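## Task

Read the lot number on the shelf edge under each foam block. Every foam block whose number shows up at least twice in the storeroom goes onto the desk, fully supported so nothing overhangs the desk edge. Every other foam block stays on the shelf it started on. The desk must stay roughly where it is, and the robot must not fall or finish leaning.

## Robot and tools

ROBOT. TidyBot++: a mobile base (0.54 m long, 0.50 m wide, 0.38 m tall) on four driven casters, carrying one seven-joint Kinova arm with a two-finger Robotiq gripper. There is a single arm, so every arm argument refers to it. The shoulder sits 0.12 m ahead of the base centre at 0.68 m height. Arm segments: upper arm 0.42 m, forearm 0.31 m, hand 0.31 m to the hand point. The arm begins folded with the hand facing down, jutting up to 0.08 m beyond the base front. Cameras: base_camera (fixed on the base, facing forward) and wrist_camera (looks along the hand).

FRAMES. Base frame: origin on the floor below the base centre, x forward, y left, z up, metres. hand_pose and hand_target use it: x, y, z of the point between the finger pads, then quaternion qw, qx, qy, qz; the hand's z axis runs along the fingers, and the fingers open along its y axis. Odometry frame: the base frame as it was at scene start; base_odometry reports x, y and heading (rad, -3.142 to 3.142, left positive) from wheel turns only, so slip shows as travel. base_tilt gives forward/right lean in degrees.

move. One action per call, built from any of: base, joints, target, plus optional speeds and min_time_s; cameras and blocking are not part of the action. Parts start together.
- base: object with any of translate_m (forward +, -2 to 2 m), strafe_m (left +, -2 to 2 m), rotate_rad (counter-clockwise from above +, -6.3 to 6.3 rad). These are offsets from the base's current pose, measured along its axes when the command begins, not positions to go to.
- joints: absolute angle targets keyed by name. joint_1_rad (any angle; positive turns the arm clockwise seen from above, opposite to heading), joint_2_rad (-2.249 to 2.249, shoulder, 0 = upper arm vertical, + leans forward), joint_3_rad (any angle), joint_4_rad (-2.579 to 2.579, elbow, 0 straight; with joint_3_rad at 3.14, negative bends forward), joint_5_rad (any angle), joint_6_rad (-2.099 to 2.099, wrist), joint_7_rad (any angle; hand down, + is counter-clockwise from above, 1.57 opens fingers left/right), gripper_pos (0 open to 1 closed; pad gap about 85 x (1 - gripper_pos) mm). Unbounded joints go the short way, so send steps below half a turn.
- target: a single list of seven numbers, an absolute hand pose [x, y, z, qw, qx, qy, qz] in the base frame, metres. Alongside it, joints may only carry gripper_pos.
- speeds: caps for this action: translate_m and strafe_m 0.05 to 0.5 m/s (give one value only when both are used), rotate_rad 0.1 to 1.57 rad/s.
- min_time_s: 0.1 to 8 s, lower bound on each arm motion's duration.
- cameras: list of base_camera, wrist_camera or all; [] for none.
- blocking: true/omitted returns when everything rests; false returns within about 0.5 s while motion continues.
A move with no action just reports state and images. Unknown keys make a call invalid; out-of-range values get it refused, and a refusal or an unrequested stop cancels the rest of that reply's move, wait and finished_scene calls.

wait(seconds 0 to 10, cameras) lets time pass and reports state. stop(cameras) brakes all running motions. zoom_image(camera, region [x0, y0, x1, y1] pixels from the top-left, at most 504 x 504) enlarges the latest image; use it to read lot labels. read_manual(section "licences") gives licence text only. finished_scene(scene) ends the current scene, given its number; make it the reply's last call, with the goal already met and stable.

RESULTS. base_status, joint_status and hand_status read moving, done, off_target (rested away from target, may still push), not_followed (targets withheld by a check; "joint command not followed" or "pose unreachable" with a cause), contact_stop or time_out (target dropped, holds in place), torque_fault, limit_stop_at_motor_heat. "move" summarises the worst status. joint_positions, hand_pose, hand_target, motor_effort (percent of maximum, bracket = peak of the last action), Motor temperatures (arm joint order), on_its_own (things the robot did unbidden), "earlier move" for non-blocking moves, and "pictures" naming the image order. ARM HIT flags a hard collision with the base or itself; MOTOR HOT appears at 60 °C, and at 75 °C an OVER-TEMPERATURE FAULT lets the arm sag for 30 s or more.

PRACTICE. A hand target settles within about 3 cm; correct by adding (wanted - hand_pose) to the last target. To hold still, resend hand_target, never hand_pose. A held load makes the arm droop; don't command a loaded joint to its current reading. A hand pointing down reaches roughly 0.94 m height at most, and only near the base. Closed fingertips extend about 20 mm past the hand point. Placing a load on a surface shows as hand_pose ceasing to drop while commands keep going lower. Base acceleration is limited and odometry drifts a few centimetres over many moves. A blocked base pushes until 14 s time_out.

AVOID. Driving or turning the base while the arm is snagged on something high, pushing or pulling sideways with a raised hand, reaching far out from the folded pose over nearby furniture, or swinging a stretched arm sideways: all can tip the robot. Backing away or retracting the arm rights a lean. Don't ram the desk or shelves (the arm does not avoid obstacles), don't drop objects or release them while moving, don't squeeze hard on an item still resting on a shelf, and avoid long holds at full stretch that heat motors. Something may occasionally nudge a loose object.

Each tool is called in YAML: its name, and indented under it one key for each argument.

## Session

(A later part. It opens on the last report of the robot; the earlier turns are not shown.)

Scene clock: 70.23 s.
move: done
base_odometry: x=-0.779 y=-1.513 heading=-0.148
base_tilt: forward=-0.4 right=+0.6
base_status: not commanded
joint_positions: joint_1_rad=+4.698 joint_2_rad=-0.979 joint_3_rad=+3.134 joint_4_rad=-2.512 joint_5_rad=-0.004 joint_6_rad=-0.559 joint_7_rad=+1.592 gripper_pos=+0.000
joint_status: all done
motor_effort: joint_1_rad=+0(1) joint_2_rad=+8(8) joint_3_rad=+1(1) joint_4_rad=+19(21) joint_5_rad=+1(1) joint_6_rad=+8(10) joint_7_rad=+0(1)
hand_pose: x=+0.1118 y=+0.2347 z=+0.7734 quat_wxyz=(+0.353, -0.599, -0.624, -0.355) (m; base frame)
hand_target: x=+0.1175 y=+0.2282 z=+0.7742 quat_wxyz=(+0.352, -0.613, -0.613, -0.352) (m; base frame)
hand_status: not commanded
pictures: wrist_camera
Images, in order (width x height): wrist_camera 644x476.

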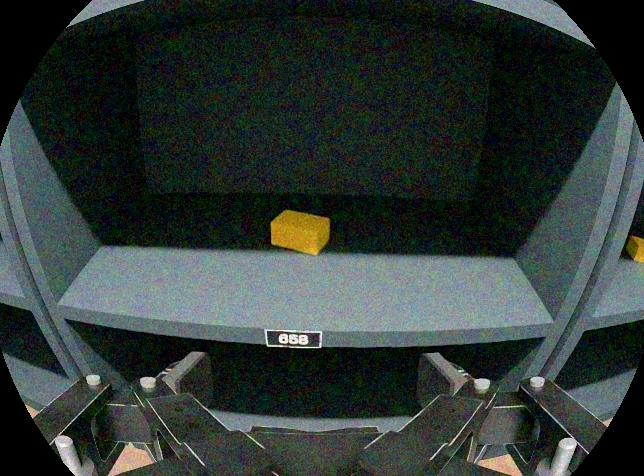

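zoom_image:
  camera: "wrist_camera"
  region: [258, 322, 328, 354]

move:
  base: {"translate_m": -0.86}
  speeds: {"translate_m": 0.4}
  cameras: ["wrist_camera"]

move:
  joints: {"joint_6_rad": -0.1}
  cameras: ["wrist_camera"]

Scaled by 7.200.

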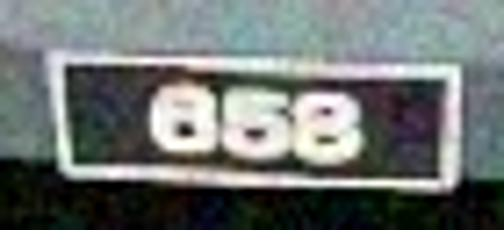

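Scene clock: 73.70 s.
move: done
base_odometry: x=-1.629 y=-1.386 heading=-0.148
base_tilt: forward=-0.4 right=+0.6
base_status: done
joint_positions: joint_1_rad=+4.699 joint_2_rad=-0.979 joint_3_rad=+3.134 joint_4_rad=-2.512 joint_5_rad=-0.004 joint_6_rad=-0.559 joint_7_rad=+1.592 gripper_pos=+0.000
joint_status: not commanded
motor_effort: joint_1_rad=+0(1) joint_2_rad=+8(9) joint_3_rad=+1(2) joint_4_rad=+18(20) joint_5_rad=+0(1) joint_6_rad=+8(9) joint_7_rad=+0(1)
hand_pose: x=+0.1121 y=+0.2347 z=+0.7733 quat_wxyz=(+0.353, -0.599, -0.624, -0.355) (m; base frame)
hand_target: x=+0.1175 y=+0.2282 z=+0.7742 quat_wxyz=(+0.352, -0.613, -0.613, -0.352) (m; base frame)
hand_status: not commanded
pictures: wrist_camera
Images, in order (width x height): wrist_camera 644x476.

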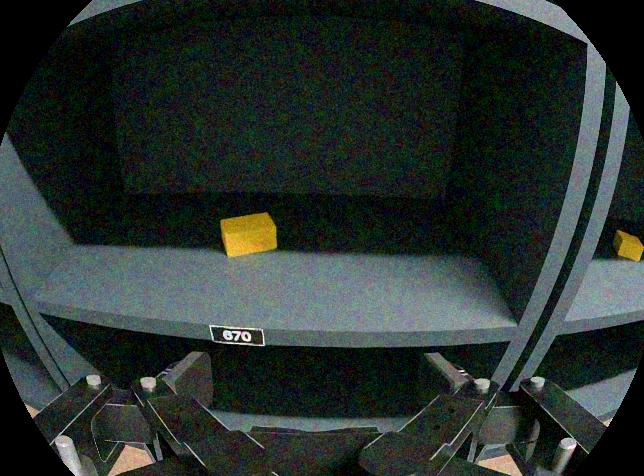

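Scene clock: 74.60 s.
move: done
base_odometry: x=-1.629 y=-1.386 heading=-0.148
base_tilt: forward=-0.3 right=+0.6
base_status: not commanded
joint_positions: joint_1_rad=+4.699 joint_2_rad=-0.979 joint_3_rad=+3.134 joint_4_rad=-2.512 joint_5_rad=-0.004 joint_6_rad=-0.151 joint_7_rad=+1.592 gripper_pos=+0.000
joint_status: all done
motor_effort: joint_1_rad=-1(1) joint_2_rad=+7(8) joint_3_rad=+1(1) joint_4_rad=+19(22) joint_5_rad=+1(1) joint_6_rad=+9(11) joint_7_rad=+0(1)
hand_pose: x=+0.1111 y=+0.2740 z=+0.8935 quat_wxyz=(+0.470, -0.516, -0.538, -0.472) (m; base frame)
hand_target: x=+0.1173 y=+0.2707 z=+0.9223 quat_wxyz=(+0.493, -0.507, -0.507, -0.493) (m; base frame)
hand_status: not commanded
pictures: wrist_camera
Images, in order (width x height): wrist_camera 644x476.

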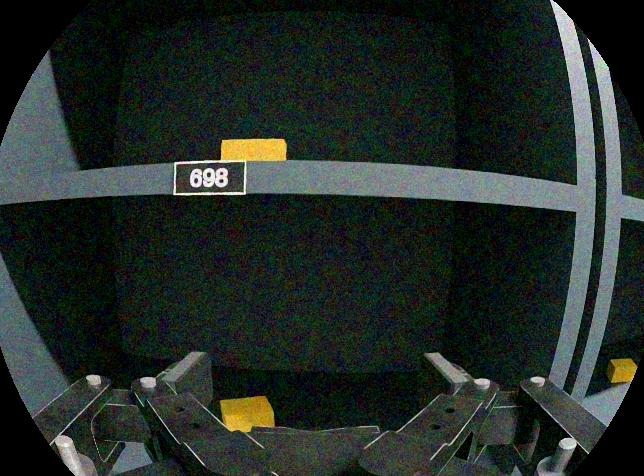

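move:
  base: {"translate_m": -0.92}
  speeds: {"translate_m": 0.4}
  cameras: ["wrist_camera"]

move:
  joints: {"joint_6_rad": -0.6}
  cameras: ["wrist_camera"]

Scene clock: 78.23 s.
move: done
base_odometry: x=-2.539 y=-1.250 heading=-0.148
base_tilt: forward=-0.4 right=+0.6
base_status: done
joint_positions: joint_1_rad=+4.699 joint_2_rad=-0.979 joint_3_rad=+3.134 joint_4_rad=-2.512 joint_5_rad=-0.004 joint_6_rad=-0.151 joint_7_rad=+1.592 gripper_pos=+0.000
joint_status: not commanded
motor_effort: joint_1_rad=+0(1) joint_2_rad=+7(8) joint_3_rad=+1(2) joint_4_rad=+19(21) joint_5_rad=+1(1) joint_6_rad=+9(10) joint_7_rad=+0(1)
hand_pose: x=+0.1113 y=+0.2740 z=+0.8935 quat_wxyz=(+0.470, -0.516, -0.538, -0.472) (m; base frame)
hand_target: x=+0.1173 y=+0.2707 z=+0.9223 quat_wxyz=(+0.493, -0.507, -0.507, -0.493) (m; base frame)
hand_status: not commanded
pictures: wrist_camera
Images, in order (width x height): wrist_camera 644x476.

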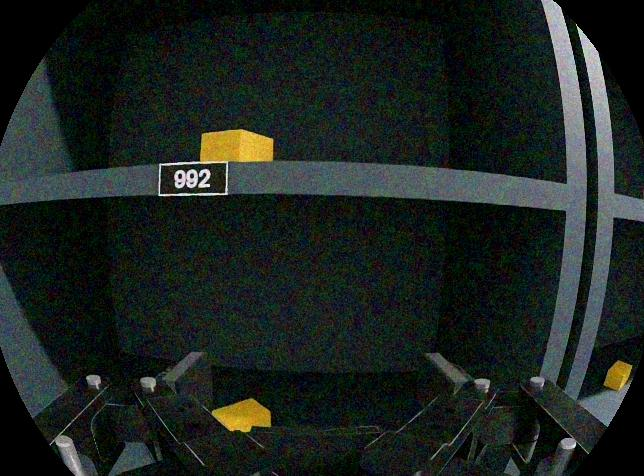

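Scene clock: 79.13 s.
move: done
base_odometry: x=-2.539 y=-1.250 heading=-0.148
base_tilt: forward=-0.4 right=+0.6
base_status: not commanded
joint_positions: joint_1_rad=+4.699 joint_2_rad=-0.979 joint_3_rad=+3.134 joint_4_rad=-2.510 joint_5_rad=-0.004 joint_6_rad=-0.559 joint_7_rad=+1.592 gripper_pos=+0.000
joint_status: all done
motor_effort: joint_1_rad=+0(1) joint_2_rad=+8(8) joint_3_rad=+1(1) joint_4_rad=+19(21) joint_5_rad=+0(1) joint_6_rad=+7(9) joint_7_rad=+0(1)
hand_pose: x=+0.1122 y=+0.2349 z=+0.7743 quat_wxyz=(+0.354, -0.599, -0.624, -0.356) (m; base frame)
hand_target: x=+0.1175 y=+0.2282 z=+0.7742 quat_wxyz=(+0.352, -0.613, -0.613, -0.352) (m; base frame)
hand_status: not commanded
pictures: wrist_camera
Images, in order (width x height): wrist_camera 644x476.

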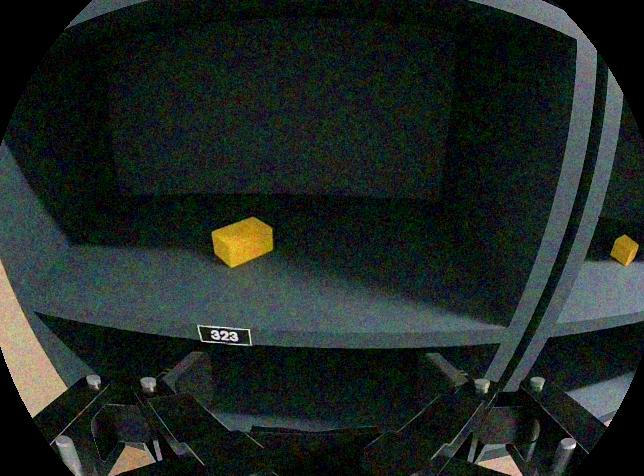

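move:
  base: {"translate_m": 0.83, "strafe_m": 0.0}
  speeds: {"translate_m": 0.4}
  joints: {"joint_2_rad": -0.65, "joint_4_rad": -1.6, "joint_6_rad": -1.1}
  cameras: ["wrist_camera"]

Scene clock: 84.50 s.
move: done
base_odometry: x=-1.718 y=-1.373 heading=-0.149
base_tilt: forward=-0.3 right=+0.6
base_status: done
joint_positions: joint_1_rad=+4.700 joint_2_rad=-0.668 joint_3_rad=+3.136 joint_4_rad=-1.627 joint_5_rad=-0.004 joint_6_rad=-1.043 joint_7_rad=+1.592 gripper_pos=+0.000
joint_status: all done
motor_effort: joint_1_rad=+0(1) joint_2_rad=+3(9) joint_3_rad=+1(2) joint_4_rad=+16(20) joint_5_rad=+1(1) joint_6_rad=+8(10) joint_7_rad=+0(1)
hand_pose: x=+0.1102 y=+0.2792 z=+1.0624 quat_wxyz=(+0.381, -0.583, -0.607, -0.382) (m; base frame)
hand_target: x=+0.1172 y=+0.2773 z=+1.0561 quat_wxyz=(+0.367, -0.604, -0.604, -0.367) (m; base frame)
hand_status: not commanded
pictures: wrist_camera
Images, in order (width x height): wrist_camera 644x476.

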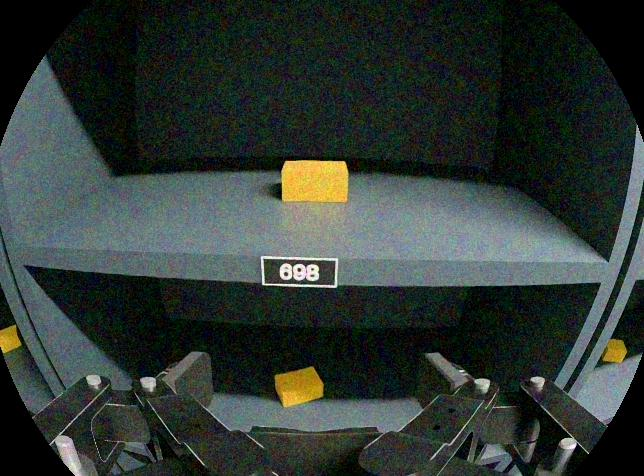

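zoom_image:
  camera: "wrist_camera"
  region: [260, 140, 370, 220]

Scaled by 4.582.

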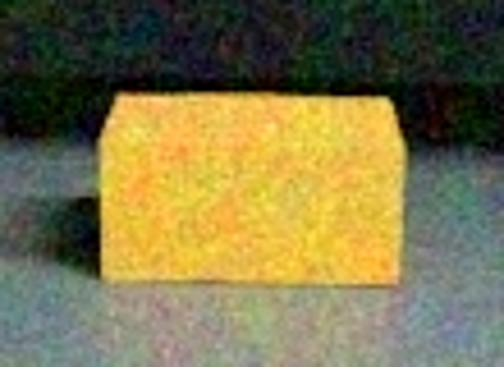

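move:
  base: {"rotate_rad": 1.571, "strafe_m": 0.03, "translate_m": 0.1}
  joints: {"joint_1_rad": 0.0}
  cameras: ["all"]

Scene clock: 89.07 s.
move: done
base_odometry: x=-1.615 y=-1.358 heading=+1.422
base_tilt: forward=-0.4 right=+0.6
base_status: done
joint_positions: joint_1_rad=+6.264 joint_2_rad=-0.661 joint_3_rad=+3.139 joint_4_rad=-1.626 joint_5_rad=-0.004 joint_6_rad=-1.044 joint_7_rad=+1.592 gripper_pos=+0.000
joint_status: all done
motor_effort: joint_1_rad=+0(1) joint_2_rad=+3(7) joint_3_rad=+1(2) joint_4_rad=+16(18) joint_5_rad=+1(1) joint_6_rad=+9(9) joint_7_rad=+0(1)
hand_pose: x=+0.4009 y=+0.0092 z=+1.0604 quat_wxyz=(+0.001, -0.844, -0.018, -0.536) (m; base frame)
hand_target: x=+0.3963 y=+0.0021 z=+1.0561 quat_wxyz=(+0.000, -0.855, +0.000, -0.519) (m; base frame)
hand_status: not commanded
pictures: base_camera, wrist_camera
Images, in order (width x height): base_camera 644x364, wrist_camera 644x476.

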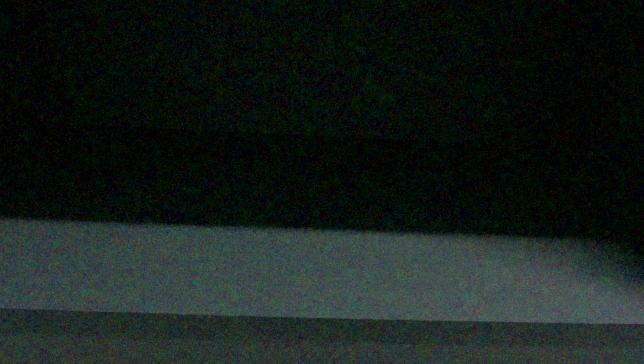

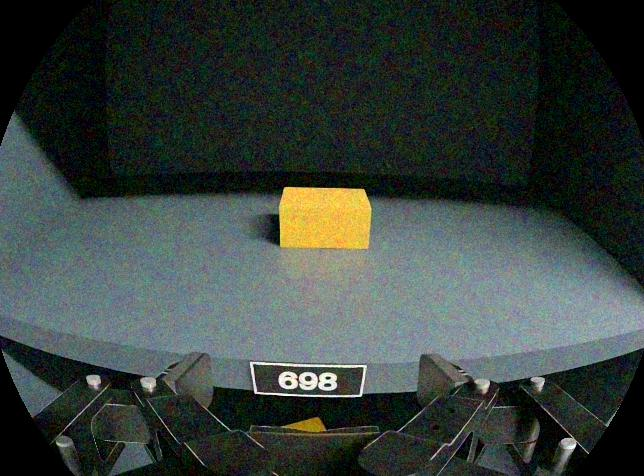

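move:
  target: [0.58, 0.05, 1.045, 0, 0.8434, 0, 0.5373]
  joints: {"gripper_pos": 1.0}
  min_time_s: 2
  cameras: ["wrist_camera"]

Scene clock: 92.10 s.
move: done
base_odometry: x=-1.615 y=-1.358 heading=+1.421
base_tilt: forward=-0.3 right=+0.6
base_status: not commanded
joint_positions: joint_1_rad=+6.331 joint_2_rad=-0.299 joint_3_rad=+2.962 joint_4_rad=-1.582 joint_5_rad=+0.056 joint_6_rad=-0.809 joint_7_rad=+1.421 gripper_pos=+0.999
joint_status: all done
motor_effort: joint_1_rad=-1(1) joint_2_rad=-8(10) joint_3_rad=+1(2) joint_4_rad=+19(19) joint_5_rad=+1(2) joint_6_rad=+8(9) joint_7_rad=+0(1)
hand_pose: x=+0.5618 y=+0.0615 z=+1.0160 quat_wxyz=(+0.018, -0.865, -0.008, -0.501) (m; base frame)
hand_target: x=+0.5800 y=+0.0500 z=+1.0450 quat_wxyz=(+0.000, -0.843, +0.000, -0.537) (m; base frame)
hand_status: done (0.036 m and 5.4 deg from the pose sent, 0.184 m and 2.1 deg at the start)
pictures: wrist_camera
Images, in order (width x height): wrist_camera 644x476.

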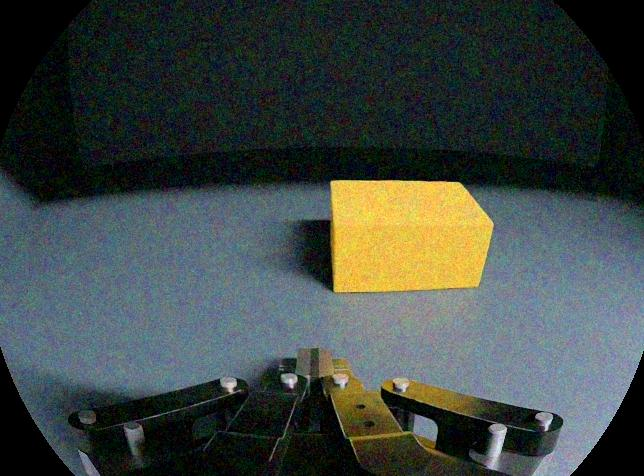

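move:
  target: [0.58, 0.05, 1.062, 0, 0.8434, 0, 0.5373]
  base: {"strafe_m": -0.025}
  speeds: {"strafe_m": 0.1}
  cameras: ["wrist_camera"]

Scene clock: 93.37 s.
move: done
base_odometry: x=-1.590 y=-1.362 heading=+1.423
base_tilt: forward=-0.3 right=+0.6
base_status: done
joint_positions: joint_1_rad=+6.331 joint_2_rad=-0.291 joint_3_rad=+2.958 joint_4_rad=-1.510 joint_5_rad=+0.063 joint_6_rad=-0.808 joint_7_rad=+1.421 gripper_pos=+0.999
joint_status: not commanded
motor_effort: joint_1_rad=-1(1) joint_2_rad=-8(9) joint_3_rad=+2(3) joint_4_rad=+18(20) joint_5_rad=+1(2) joint_6_rad=+9(9) joint_7_rad=+0(1)
hand_pose: x=+0.5676 y=+0.0644 z=+1.0538 quat_wxyz=(+0.020, -0.849, -0.011, -0.528) (m; base frame)
hand_target: x=+0.5800 y=+0.0500 z=+1.0620 quat_wxyz=(+0.000, -0.843, +0.000, -0.537) (m; base frame)
hand_status: done (0.021 m and 2.9 deg from the pose sent, 0.051 m and 5.4 deg at the start)
pictures: wrist_camera
Images, in order (width x height): wrist_camera 644x476.

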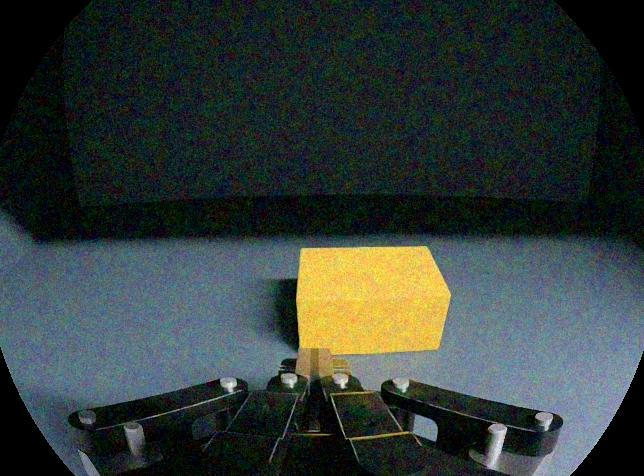

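move:
  target: [0.58, 0.05, 1.036, 0, 0.8434, 0, 0.5373]
  cameras: ["wrist_camera"]

Scene clock: 94.47 s.
move: done
base_odometry: x=-1.590 y=-1.362 heading=+1.423
base_tilt: forward=-0.3 right=+0.6
base_status: not commanded
joint_positions: joint_1_rad=+6.340 joint_2_rad=-0.291 joint_3_rad=+2.958 joint_4_rad=-1.553 joint_5_rad=+0.063 joint_6_rad=-0.774 joint_7_rad=+1.419 gripper_pos=+0.999
joint_status: not commanded
motor_effort: joint_1_rad=-1(1) joint_2_rad=-8(9) joint_3_rad=+1(2) joint_4_rad=+19(20) joint_5_rad=+2(2) joint_6_rad=+8(9) joint_7_rad=+0(1)
hand_pose: x=+0.5712 y=+0.0611 z=+1.0389 quat_wxyz=(+0.018, -0.851, -0.008, -0.525) (m; base frame)
hand_target: x=+0.5800 y=+0.0500 z=+1.0360 quat_wxyz=(+0.000, -0.843, +0.000, -0.537) (m; base frame)
hand_status: done (0.014 m and 2.8 deg from the pose sent, 0.026 m and 2.9 deg at the start)
pictures: wrist_camera
Images, in order (width x height): wrist_camera 644x476.

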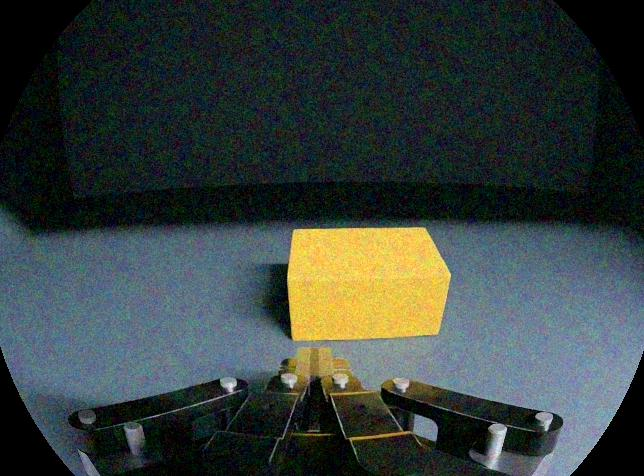

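move:
  base: {"translate_m": 0.085, "strafe_m": 0.006}
  speeds: {"translate_m": 0.06}
  cameras: ["wrist_camera"]

Scene clock: 96.80 s.
move: done
base_odometry: x=-1.583 y=-1.277 heading=+1.422
base_tilt: forward=-0.3 right=+0.6
base_status: done
joint_positions: joint_1_rad=+6.340 joint_2_rad=-0.292 joint_3_rad=+2.957 joint_4_rad=-1.553 joint_5_rad=+0.063 joint_6_rad=-0.774 joint_7_rad=+1.419 gripper_pos=+0.999
joint_status: not commanded
motor_effort: joint_1_rad=+0(1) joint_2_rad=-8(11) joint_3_rad=+1(2) joint_4_rad=+19(20) joint_5_rad=+2(2) joint_6_rad=+8(9) joint_7_rad=+0(1)
hand_pose: x=+0.5710 y=+0.0613 z=+1.0391 quat_wxyz=(+0.018, -0.851, -0.008, -0.525) (m; base frame)
hand_target: x=+0.5800 y=+0.0500 z=+1.0360 quat_wxyz=(+0.000, -0.843, +0.000, -0.537) (m; base frame)
hand_status: not commanded
pictures: wrist_camera
Images, in order (width x height): wrist_camera 644x476.

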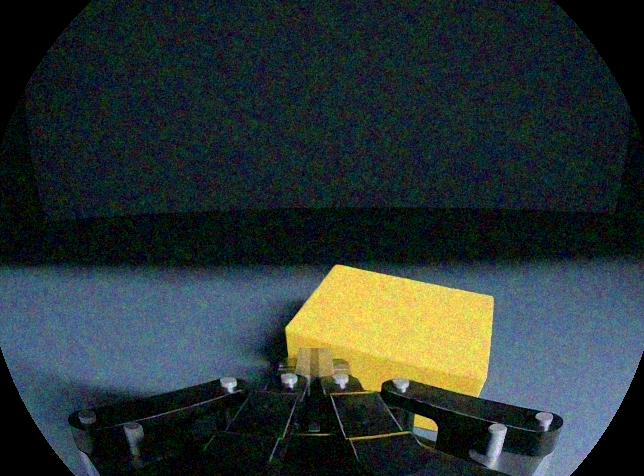

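move:
  base: {"translate_m": 0.05}
  speeds: {"translate_m": 0.06}
  cameras: ["wrist_camera"]

Scene clock: 98.23 s.
move: done
base_odometry: x=-1.576 y=-1.227 heading=+1.423
base_tilt: forward=-0.3 right=+0.6
base_status: done
joint_positions: joint_1_rad=+6.340 joint_2_rad=-0.292 joint_3_rad=+2.957 joint_4_rad=-1.553 joint_5_rad=+0.063 joint_6_rad=-0.774 joint_7_rad=+1.419 gripper_pos=+0.999
joint_status: not commanded
motor_effort: joint_1_rad=-1(1) joint_2_rad=-8(12) joint_3_rad=+1(2) joint_4_rad=+18(19) joint_5_rad=+2(2) joint_6_rad=+7(9) joint_7_rad=+0(1)
hand_pose: x=+0.5709 y=+0.0615 z=+1.0392 quat_wxyz=(+0.018, -0.851, -0.008, -0.525) (m; base frame)
hand_target: x=+0.5800 y=+0.0500 z=+1.0360 quat_wxyz=(+0.000, -0.843, +0.000, -0.537) (m; base frame)
hand_status: not commanded
pictures: wrist_camera
Images, in order (width x height): wrist_camera 644x476.

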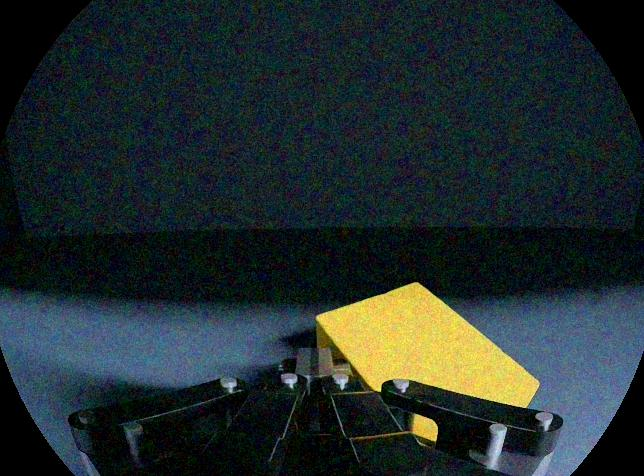

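move:
  base: {"translate_m": -0.19}
  speeds: {"translate_m": 0.2}

move:
  target: [0.655, -0.03, 1.045, -0.1115, 0.8369, 0.1855, 0.5028]
  joints: {"gripper_pos": 0.0}
  min_time_s: 2
  cameras: ["wrist_camera"]

Scene clock: 100.83 s.
move: done
base_odometry: x=-1.604 y=-1.416 heading=+1.423
base_tilt: forward=-0.3 right=+0.6
base_status: done
joint_positions: joint_1_rad=+6.342 joint_2_rad=-0.294 joint_3_rad=+2.955 joint_4_rad=-1.553 joint_5_rad=+0.063 joint_6_rad=-0.774 joint_7_rad=+1.419 gripper_pos=+0.999
joint_status: not commanded
motor_effort: joint_1_rad=+0(1) joint_2_rad=-9(13) joint_3_rad=+1(2) joint_4_rad=+19(20) joint_5_rad=+1(2) joint_6_rad=+8(9) joint_7_rad=+0(1)
hand_pose: x=+0.5704 y=+0.0616 z=+1.0399 quat_wxyz=(+0.018, -0.850, -0.008, -0.526) (m; base frame)
hand_target: x=+0.5800 y=+0.0500 z=+1.0360 quat_wxyz=(+0.000, -0.843, +0.000, -0.537) (m; base frame)
hand_status: not commanded
pictures: none

Scene clock: 103.50 s.
move: done
base_odometry: x=-1.604 y=-1.416 heading=+1.423
base_tilt: forward=-0.3 right=+0.6
base_status: not commanded
joint_positions: joint_1_rad=+6.557 joint_2_rad=+0.013 joint_3_rad=+3.330 joint_4_rad=-1.269 joint_5_rad=-0.798 joint_6_rad=-1.128 joint_7_rad=+2.499 gripper_pos=+0.000
joint_status: all done
motor_effort: joint_1_rad=-1(1) joint_2_rad=-18(19) joint_3_rad=+0(2) joint_4_rad=+17(19) joint_5_rad=-5(6) joint_6_rad=+5(9) joint_7_rad=+0(1)
hand_pose: x=+0.6509 y=-0.0371 z=+1.0418 quat_wxyz=(+0.085, -0.844, -0.170, -0.501) (m; base frame)
hand_target: x=+0.6550 y=-0.0300 z=+1.0450 quat_wxyz=(+0.111, -0.837, -0.185, -0.503) (m; base frame)
hand_status: done (0.009 m and 3.6 deg from the pose sent, 0.125 m and 23.2 deg at the start)
pictures: wrist_camera
Images, in order (width x height): wrist_camera 644x476.

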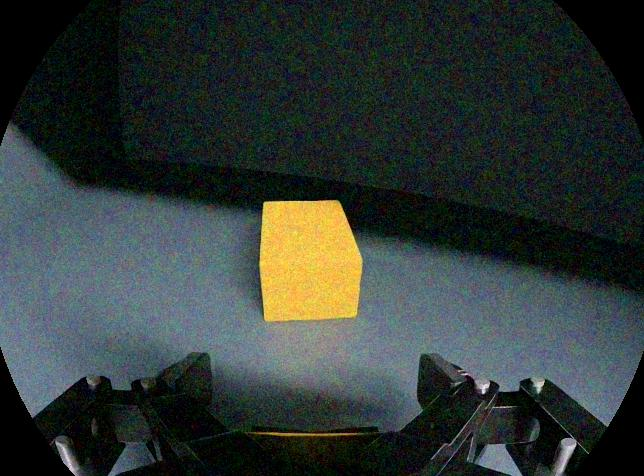

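move:
  target: [0.668, -0.028, 1.020, -0.1376, 0.8260, 0.2290, 0.4963]
  min_time_s: 1
  cameras: ["wrist_camera"]

Scene clock: 106.03 s.
move: done
base_odometry: x=-1.604 y=-1.416 heading=+1.423
base_tilt: forward=-0.3 right=+0.6
base_status: not commanded
joint_positions: joint_1_rad=+6.675 joint_2_rad=+0.080 joint_3_rad=+3.264 joint_4_rad=-1.269 joint_5_rad=-0.885 joint_6_rad=-1.183 joint_7_rad=+2.645 gripper_pos=+0.000
joint_status: not commanded
motor_effort: joint_1_rad=+0(1) joint_2_rad=-19(20) joint_3_rad=+0(1) joint_4_rad=+17(18) joint_5_rad=-6(6) joint_6_rad=+4(6) joint_7_rad=+0(1)
hand_pose: x=+0.6634 y=-0.0455 z=+1.0167 quat_wxyz=(+0.103, -0.840, -0.207, -0.492) (m; base frame)
hand_target: x=+0.6680 y=-0.0280 z=+1.0200 quat_wxyz=(+0.138, -0.826, -0.229, -0.496) (m; base frame)
hand_status: done (0.018 m and 5.0 deg from the pose sent, 0.029 m and 9.3 deg at the start)
pictures: wrist_camera
Images, in order (width x height): wrist_camera 644x476.

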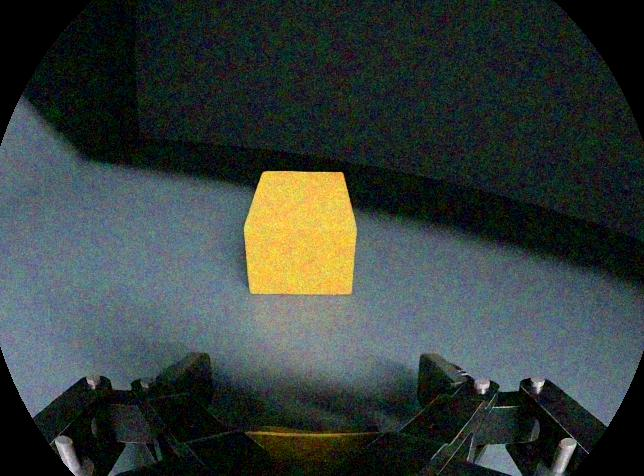

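move:
  target: [0.668, -0.028, 1.031, -0.1376, 0.8260, 0.2290, 0.4963]
  min_time_s: 1
  cameras: ["wrist_camera"]

Scene clock: 107.90 s.
move: done
base_odometry: x=-1.604 y=-1.416 heading=+1.423
base_tilt: forward=-0.3 right=+0.6
base_status: not commanded
joint_positions: joint_1_rad=+6.685 joint_2_rad=+0.082 joint_3_rad=+3.252 joint_4_rad=-1.229 joint_5_rad=-0.886 joint_6_rad=-1.204 joint_7_rad=+2.646 gripper_pos=+0.000
joint_status: not commanded
motor_effort: joint_1_rad=-1(1) joint_2_rad=-19(20) joint_3_rad=+0(0) joint_4_rad=+17(18) joint_5_rad=-6(6) joint_6_rad=+5(5) joint_7_rad=+0(1)
hand_pose: x=+0.6625 y=-0.0423 z=+1.0309 quat_wxyz=(+0.099, -0.834, -0.219, -0.498) (m; base frame)
hand_target: x=+0.6680 y=-0.0280 z=+1.0310 quat_wxyz=(+0.138, -0.826, -0.229, -0.496) (m; base frame)
hand_status: done (0.015 m and 4.7 deg from the pose sent, 0.023 m and 5.0 deg at the start)
pictures: wrist_camera
Images, in order (width x height): wrist_camera 644x476.

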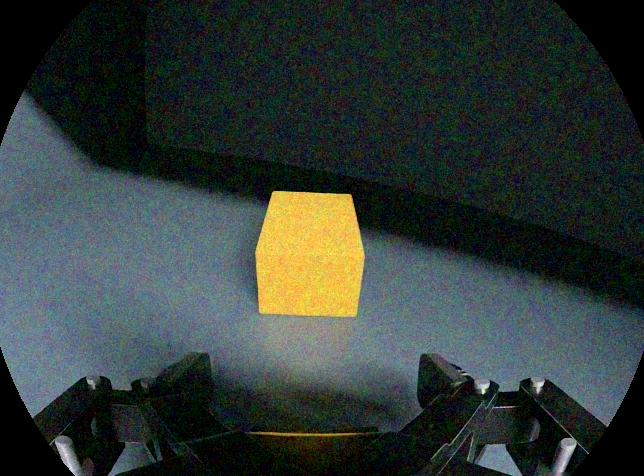

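move:
  base: {"translate_m": 0.091, "strafe_m": 0.056}
  speeds: {"translate_m": 0.06}
  cameras: ["wrist_camera"]

Scene clock: 110.53 s.
move: done
base_odometry: x=-1.646 y=-1.317 heading=+1.423
base_tilt: forward=-0.3 right=+0.6
base_status: done
joint_positions: joint_1_rad=+6.690 joint_2_rad=+0.088 joint_3_rad=+3.248 joint_4_rad=-1.229 joint_5_rad=-0.886 joint_6_rad=-1.206 joint_7_rad=+2.646 gripper_pos=+0.000
joint_status: not commanded
motor_effort: joint_1_rad=-1(2) joint_2_rad=-20(21) joint_3_rad=+0(1) joint_4_rad=+17(18) joint_5_rad=-6(7) joint_6_rad=+4(5) joint_7_rad=+0(1)
hand_pose: x=+0.6640 y=-0.0433 z=+1.0281 quat_wxyz=(+0.101, -0.835, -0.218, -0.496) (m; base frame)
hand_target: x=+0.6680 y=-0.0280 z=+1.0310 quat_wxyz=(+0.138, -0.826, -0.229, -0.496) (m; base frame)
hand_status: not commanded
pictures: wrist_camera
Images, in order (width x height): wrist_camera 644x476.

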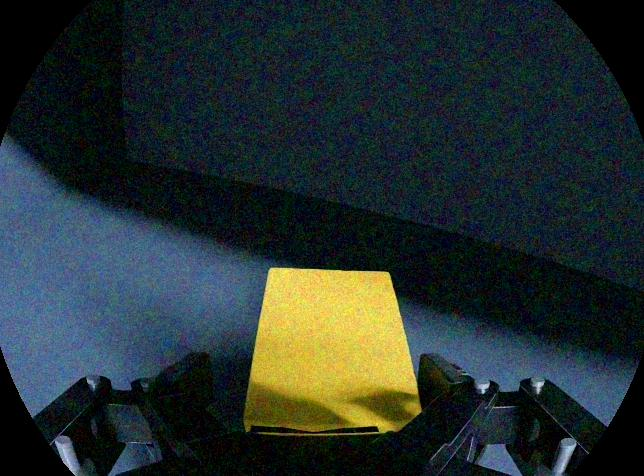

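move:
  joints: {"gripper_pos": 0.55}
  cameras: ["wrist_camera"]

Scene clock: 111.53 s.
move: off_target
base_odometry: x=-1.646 y=-1.317 heading=+1.423
base_tilt: forward=-0.3 right=+0.6
base_status: not commanded
joint_positions: joint_1_rad=+6.690 joint_2_rad=+0.088 joint_3_rad=+3.248 joint_4_rad=-1.226 joint_5_rad=-0.886 joint_6_rad=-1.206 joint_7_rad=+2.646 gripper_pos=+0.396
joint_status: gripper_pos off_target (ended at +0.396, target +0.550)
motor_effort: joint_1_rad=+0(1) joint_2_rad=-19(20) joint_3_rad=+0(0) joint_4_rad=+17(17) joint_5_rad=-6(6) joint_6_rad=+4(5) joint_7_rad=+0(1)
hand_pose: x=+0.6642 y=-0.0432 z=+1.0289 quat_wxyz=(+0.100, -0.834, -0.218, -0.496) (m; base frame)
hand_target: x=+0.6680 y=-0.0280 z=+1.0310 quat_wxyz=(+0.138, -0.826, -0.229, -0.496) (m; base frame)
hand_status: not commanded
pictures: wrist_camera
Images, in order (width x height): wrist_camera 644x476.

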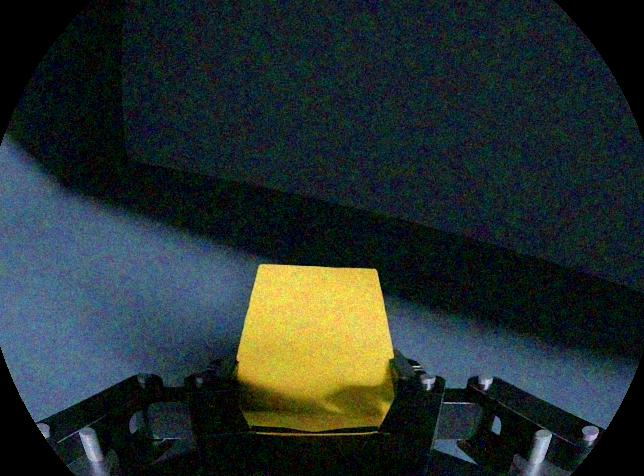

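move:
  joints: {"joint_2_rad": -0.16}
  min_time_s: 1.5
  cameras: ["wrist_camera"]

Scene clock: 113.63 s.
move: done
base_odometry: x=-1.646 y=-1.317 heading=+1.423
base_tilt: forward=-0.3 right=+0.6
base_status: not commanded
joint_positions: joint_1_rad=+6.690 joint_2_rad=-0.153 joint_3_rad=+3.248 joint_4_rad=-1.225 joint_5_rad=-0.886 joint_6_rad=-1.207 joint_7_rad=+2.646 gripper_pos=+0.396
joint_status: all done
motor_effort: joint_1_rad=-1(1) joint_2_rad=-11(21) joint_3_rad=+1(1) joint_4_rad=+16(18) joint_5_rad=-5(6) joint_6_rad=+6(7) joint_7_rad=+0(1)
hand_pose: x=+0.5742 y=-0.0044 z=+1.1433 quat_wxyz=(+0.035, -0.778, -0.252, -0.575) (m; base frame)
hand_target: x=+0.5613 y=+0.0199 z=+1.1594 quat_wxyz=(+0.060, -0.762, -0.273, -0.584) (m; base frame)
hand_status: not commanded
pictures: wrist_camera
Images, in order (width x height): wrist_camera 644x476.

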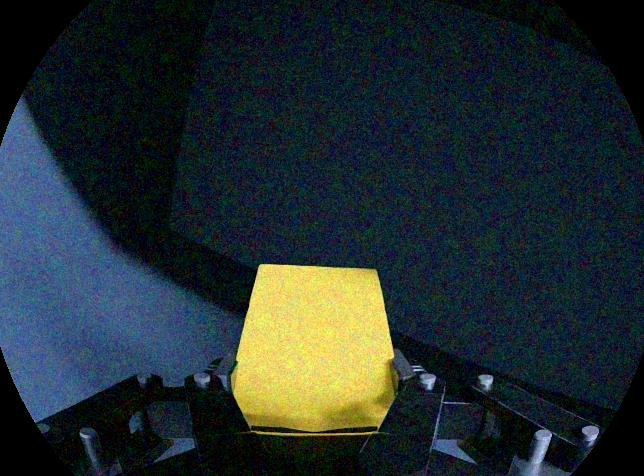

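move:
  base: {"translate_m": -0.12}
  speeds: {"translate_m": 0.15}

move:
  joints: {"joint_2_rad": -0.5}
  min_time_s: 1.5
  cameras: ["all"]

Scene clock: 115.40 s.
move: done
base_odometry: x=-1.664 y=-1.436 heading=+1.423
base_tilt: forward=-0.3 right=+0.6
base_status: done
joint_positions: joint_1_rad=+6.691 joint_2_rad=-0.158 joint_3_rad=+3.247 joint_4_rad=-1.225 joint_5_rad=-0.887 joint_6_rad=-1.208 joint_7_rad=+2.646 gripper_pos=+0.396
joint_status: not commanded
motor_effort: joint_1_rad=+0(1) joint_2_rad=-11(16) joint_3_rad=+1(2) joint_4_rad=+16(17) joint_5_rad=-6(6) joint_6_rad=+6(7) joint_7_rad=+0(1)
hand_pose: x=+0.5718 y=-0.0030 z=+1.1453 quat_wxyz=(+0.034, -0.777, -0.253, -0.576) (m; base frame)
hand_target: x=+0.5613 y=+0.0199 z=+1.1594 quat_wxyz=(+0.060, -0.762, -0.273, -0.584) (m; base frame)
hand_status: not commanded
pictures: none

Scene clock: 117.23 s.
move: done
base_odometry: x=-1.664 y=-1.436 heading=+1.423
base_tilt: forward=-0.4 right=+0.6
base_status: not commanded
joint_positions: joint_1_rad=+6.691 joint_2_rad=-0.495 joint_3_rad=+3.247 joint_4_rad=-1.223 joint_5_rad=-0.887 joint_6_rad=-1.208 joint_7_rad=+2.646 gripper_pos=+0.396
joint_status: all done
motor_effort: joint_1_rad=+0(1) joint_2_rad=+2(13) joint_3_rad=+1(2) joint_4_rad=+14(17) joint_5_rad=-4(6) joint_6_rad=+8(8) joint_7_rad=+0(1)
hand_pose: x=+0.4090 y=+0.0673 z=+1.2580 quat_wxyz=(-0.058, -0.679, -0.293, -0.671) (m; base frame)
hand_target: x=+0.3954 y=+0.0944 z=+1.2639 quat_wxyz=(-0.036, -0.665, -0.319, -0.674) (m; base frame)
hand_status: not commanded
pictures: base_camera, wrist_camera
Images, in order (width x height): base_camera 644x364, wrist_camera 644x476.

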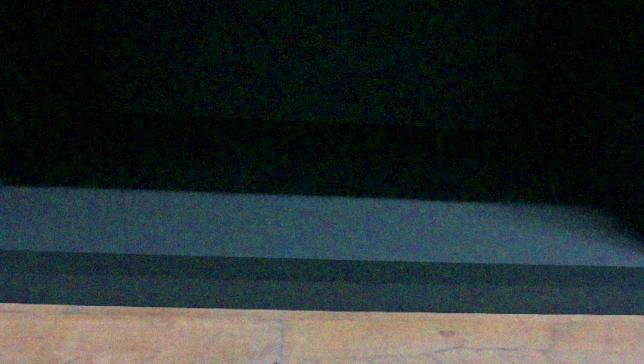

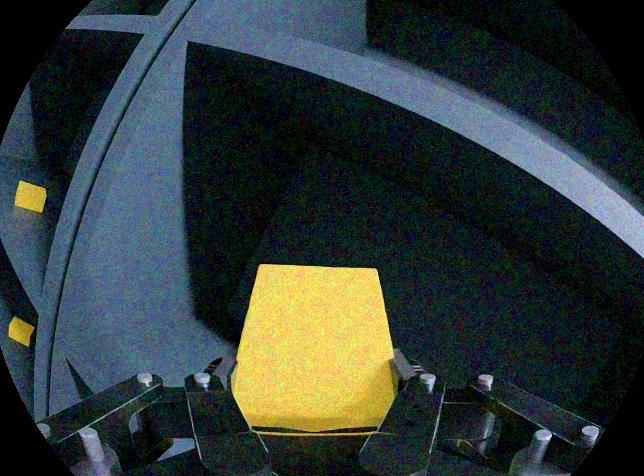

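move:
  joints: {"joint_1_rad": 5.3}
  min_time_s: 1.6
  base: {"translate_m": 0.04}

move:
  base: {"strafe_m": -1.6}
  speeds: {"strafe_m": 0.4}
  cameras: ["all"]

Scene clock: 120.67 s.
move: done
base_odometry: x=-1.658 y=-1.396 heading=+1.423
base_tilt: forward=-0.4 right=+0.6
base_status: done
joint_positions: joint_1_rad=+5.319 joint_2_rad=-0.492 joint_3_rad=+3.247 joint_4_rad=-1.222 joint_5_rad=-0.887 joint_6_rad=-1.208 joint_7_rad=+2.646 gripper_pos=+0.396
joint_status: all done
motor_effort: joint_1_rad=+0(2) joint_2_rad=+1(5) joint_3_rad=+2(2) joint_4_rad=+13(15) joint_5_rad=-4(5) joint_6_rad=+8(8) joint_7_rad=+0(1)
hand_pose: x=+0.1112 y=+0.2992 z=+1.2573 quat_wxyz=(+0.381, -0.340, -0.657, -0.554) (m; base frame)
hand_target: x=+0.0714 y=+0.2882 z=+1.2639 quat_wxyz=(+0.408, -0.302, -0.673, -0.538) (m; base frame)
hand_status: not commanded
pictures: none

Scene clock: 125.83 s.
move: done
base_odometry: x=-0.076 y=-1.633 heading=+1.422
base_tilt: forward=-0.3 right=+0.6
base_status: done
joint_positions: joint_1_rad=+5.318 joint_2_rad=-0.496 joint_3_rad=+3.246 joint_4_rad=-1.222 joint_5_rad=-0.887 joint_6_rad=-1.208 joint_7_rad=+2.646 gripper_pos=+0.396
joint_status: not commanded
motor_effort: joint_1_rad=+0(1) joint_2_rad=+2(4) joint_3_rad=+1(3) joint_4_rad=+13(14) joint_5_rad=-4(5) joint_6_rad=+8(9) joint_7_rad=+0(1)
hand_pose: x=+0.1094 y=+0.2973 z=+1.2582 quat_wxyz=(+0.381, -0.339, -0.657, -0.556) (m; base frame)
hand_target: x=+0.0714 y=+0.2882 z=+1.2639 quat_wxyz=(+0.408, -0.302, -0.673, -0.538) (m; base frame)
hand_status: not commanded
pictures: base_camera, wrist_camera
Images, in order (width x height): base_camera 644x364, wrist_camera 644x476.

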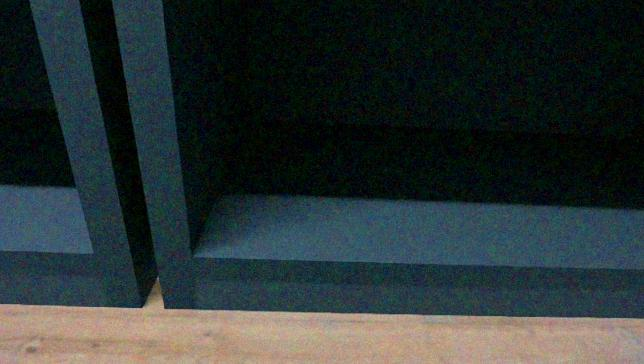

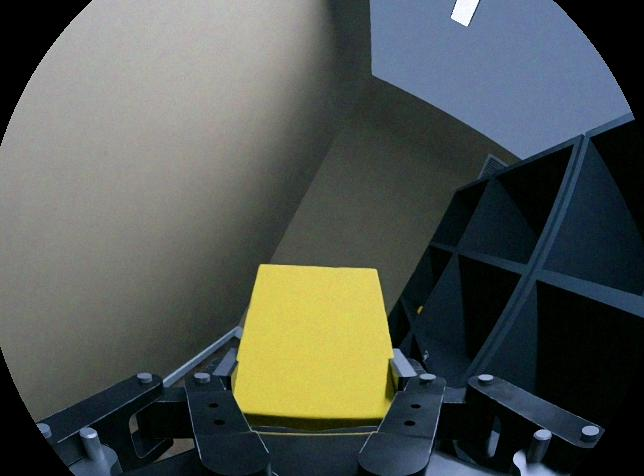

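move:
  base: {"strafe_m": -1.2}
  speeds: {"strafe_m": 0.4}
  cameras: ["all"]

Scene clock: 130.13 s.
move: done
base_odometry: x=+1.111 y=-1.810 heading=+1.422
base_tilt: forward=-0.3 right=+0.6
base_status: done
joint_positions: joint_1_rad=+5.318 joint_2_rad=-0.497 joint_3_rad=+3.246 joint_4_rad=-1.222 joint_5_rad=-0.887 joint_6_rad=-1.208 joint_7_rad=+2.646 gripper_pos=+0.396
joint_status: not commanded
motor_effort: joint_1_rad=+0(1) joint_2_rad=+2(5) joint_3_rad=+1(3) joint_4_rad=+13(14) joint_5_rad=-4(5) joint_6_rad=+7(9) joint_7_rad=+0(1)
hand_pose: x=+0.1086 y=+0.2966 z=+1.2585 quat_wxyz=(+0.381, -0.338, -0.657, -0.556) (m; base frame)
hand_target: x=+0.0714 y=+0.2882 z=+1.2639 quat_wxyz=(+0.408, -0.302, -0.673, -0.538) (m; base frame)
hand_status: not commanded
pictures: base_camera, wrist_camera
Images, in order (width x height): base_camera 644x364, wrist_camera 644x476.

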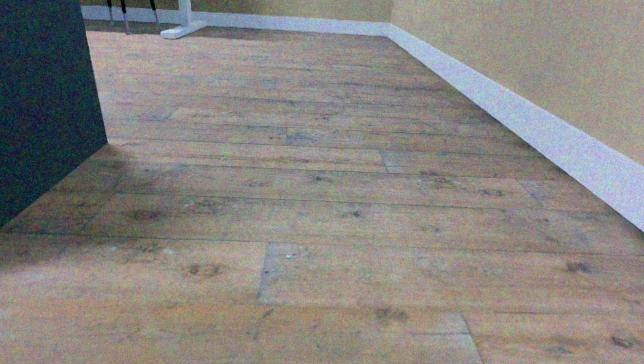

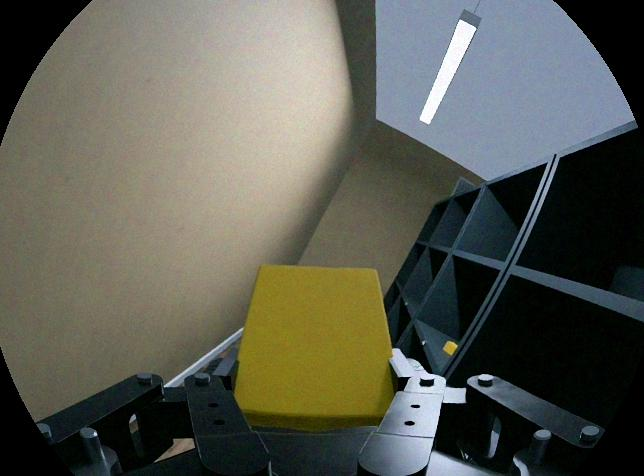

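move:
  joints: {"joint_1_rad": 6.5}
  min_time_s: 1.6

move:
  base: {"translate_m": 1.5}
  speeds: {"translate_m": 0.4}
  cameras: ["all"]

Scene clock: 132.83 s.
move: done
base_odometry: x=+1.111 y=-1.810 heading=+1.422
base_tilt: forward=-0.3 right=+0.6
base_status: not commanded
joint_positions: joint_1_rad=+6.481 joint_2_rad=-0.497 joint_3_rad=+3.246 joint_4_rad=-1.222 joint_5_rad=-0.887 joint_6_rad=-1.208 joint_7_rad=+2.646 gripper_pos=+0.396
joint_status: all done
motor_effort: joint_1_rad=-1(2) joint_2_rad=+2(3) joint_3_rad=+1(2) joint_4_rad=+14(14) joint_5_rad=-4(5) joint_6_rad=+8(9) joint_7_rad=+0(1)
hand_pose: x=+0.3871 y=+0.1272 z=+1.2585 quat_wxyz=(+0.013, -0.643, -0.364, -0.674) (m; base frame)
hand_target: x=+0.3704 y=+0.1488 z=+1.2639 quat_wxyz=(+0.033, -0.629, -0.385, -0.674) (m; base frame)
hand_status: not commanded
pictures: none

Scene clock: 137.77 s.
move: done
base_odometry: x=+1.334 y=-0.327 heading=+1.421
base_tilt: forward=-0.3 right=+0.6
base_status: done
joint_positions: joint_1_rad=+6.482 joint_2_rad=-0.496 joint_3_rad=+3.246 joint_4_rad=-1.221 joint_5_rad=-0.887 joint_6_rad=-1.208 joint_7_rad=+2.646 gripper_pos=+0.396
joint_status: not commanded
motor_effort: joint_1_rad=+0(1) joint_2_rad=+2(5) joint_3_rad=+1(2) joint_4_rad=+13(14) joint_5_rad=-4(5) joint_6_rad=+8(9) joint_7_rad=+0(1)
hand_pose: x=+0.3878 y=+0.1269 z=+1.2584 quat_wxyz=(+0.013, -0.644, -0.363, -0.674) (m; base frame)
hand_target: x=+0.3704 y=+0.1488 z=+1.2639 quat_wxyz=(+0.033, -0.629, -0.385, -0.674) (m; base frame)
hand_status: not commanded
pictures: base_camera, wrist_camera
Images, in order (width x height): base_camera 644x364, wrist_camera 644x476.

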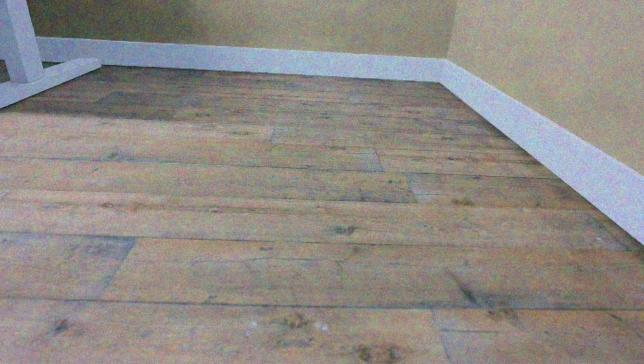

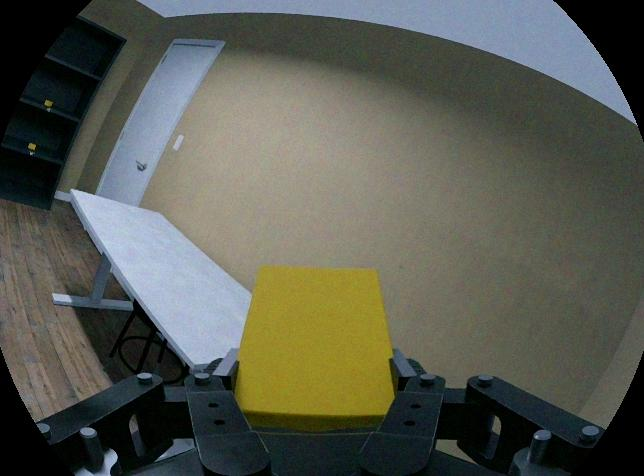

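move:
  base: {"strafe_m": 1.0, "translate_m": 0.1}
  speeds: {"strafe_m": 0.35}
  target: [0.45, 0, 0.98, 0, 0.8870, 0, 0.4617]
  min_time_s: 2.5
  cameras: ["all"]

Scene clock: 142.17 s.
move: done
base_odometry: x=+0.360 y=-0.079 heading=+1.421
base_tilt: forward=-0.3 right=+0.6
base_status: done
joint_positions: joint_1_rad=+6.298 joint_2_rad=-0.521 joint_3_rad=+3.157 joint_4_rad=-1.697 joint_5_rad=-0.067 joint_6_rad=-1.053 joint_7_rad=+1.617 gripper_pos=+0.396
joint_status: not commanded
motor_effort: joint_1_rad=+0(1) joint_2_rad=-1(3) joint_3_rad=+1(2) joint_4_rad=+18(19) joint_5_rad=+0(5) joint_6_rad=+8(8) joint_7_rad=-1(1)
hand_pose: x=+0.4461 y=+0.0079 z=+0.9781 quat_wxyz=(+0.020, -0.897, -0.004, -0.441) (m; base frame)
hand_target: x=+0.4500 y=+0.0000 z=+0.9800 quat_wxyz=(+0.000, -0.887, +0.000, -0.462) (m; base frame)
hand_status: done (0.009 m and 3.5 deg from the pose sent, 0.312 m and 56.3 deg at the start)
pictures: base_camera, wrist_camera
Images, in order (width x height): base_camera 644x364, wrist_camera 644x476.

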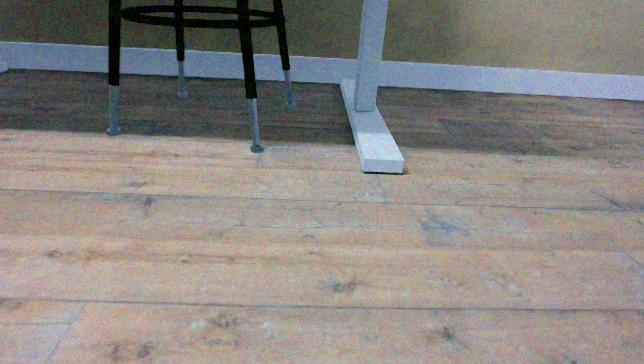

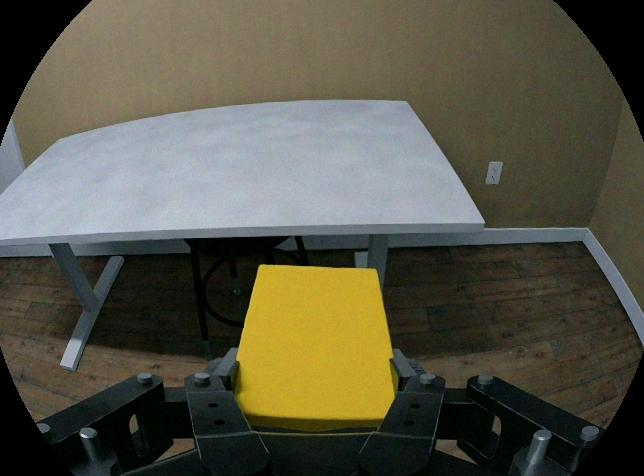

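move:
  base: {"translate_m": 0.33}
  speeds: {"translate_m": 0.25}

move:
  target: [0.70, 0, 0.87, 0, 0.8526, 0, 0.5225]
  min_time_s: 2
  cameras: ["all"]

Scene clock: 145.00 s.
move: done
base_odometry: x=+0.409 y=+0.248 heading=+1.421
base_tilt: forward=-0.4 right=+0.6
base_status: done
joint_positions: joint_1_rad=+6.298 joint_2_rad=-0.534 joint_3_rad=+3.157 joint_4_rad=-1.697 joint_5_rad=-0.066 joint_6_rad=-1.050 joint_7_rad=+1.616 gripper_pos=+0.396
joint_status: not commanded
motor_effort: joint_1_rad=-1(1) joint_2_rad=-2(4) joint_3_rad=+1(1) joint_4_rad=+17(19) joint_5_rad=+0(0) joint_6_rad=+7(8) joint_7_rad=+0(1)
hand_pose: x=+0.4429 y=+0.0078 z=+0.9830 quat_wxyz=(+0.020, -0.893, -0.004, -0.449) (m; base frame)
hand_target: x=+0.4500 y=+0.0000 z=+0.9800 quat_wxyz=(+0.000, -0.887, +0.000, -0.462) (m; base frame)
hand_status: not commanded
pictures: none

Scene clock: 147.67 s.
move: done
base_odometry: x=+0.409 y=+0.247 heading=+1.421
base_tilt: forward=-0.3 right=+0.6
base_status: not commanded
joint_positions: joint_1_rad=+6.292 joint_2_rad=-0.016 joint_3_rad=+3.157 joint_4_rad=-1.819 joint_5_rad=-0.066 joint_6_rad=-0.245 joint_7_rad=+1.616 gripper_pos=+0.396
joint_status: not commanded
motor_effort: joint_1_rad=+0(1) joint_2_rad=-18(19) joint_3_rad=+0(1) joint_4_rad=+20(20) joint_5_rad=+1(1) joint_6_rad=+8(9) joint_7_rad=+0(1)
hand_pose: x=+0.6949 y=-0.0075 z=+0.8877 quat_wxyz=(+0.005, -0.854, +0.014, -0.521) (m; base frame)
hand_target: x=+0.7000 y=+0.0000 z=+0.8700 quat_wxyz=(+0.000, -0.853, +0.000, -0.523) (m; base frame)
hand_status: done (0.020 m and 1.7 deg from the pose sent, 0.281 m and 10.0 deg at the start)
pictures: base_camera, wrist_camera
Images, in order (width x height): base_camera 644x364, wrist_camera 644x476.

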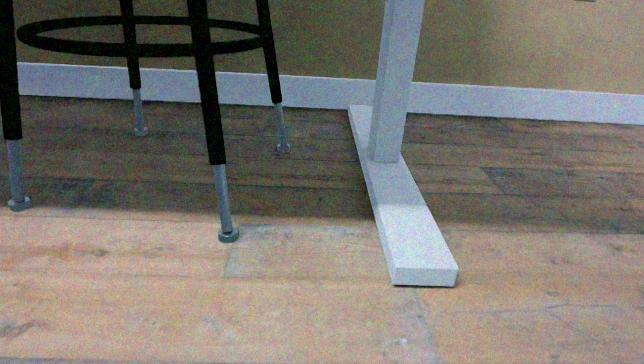

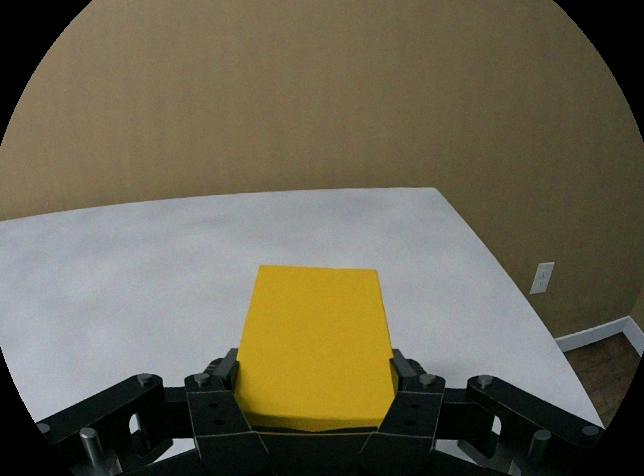

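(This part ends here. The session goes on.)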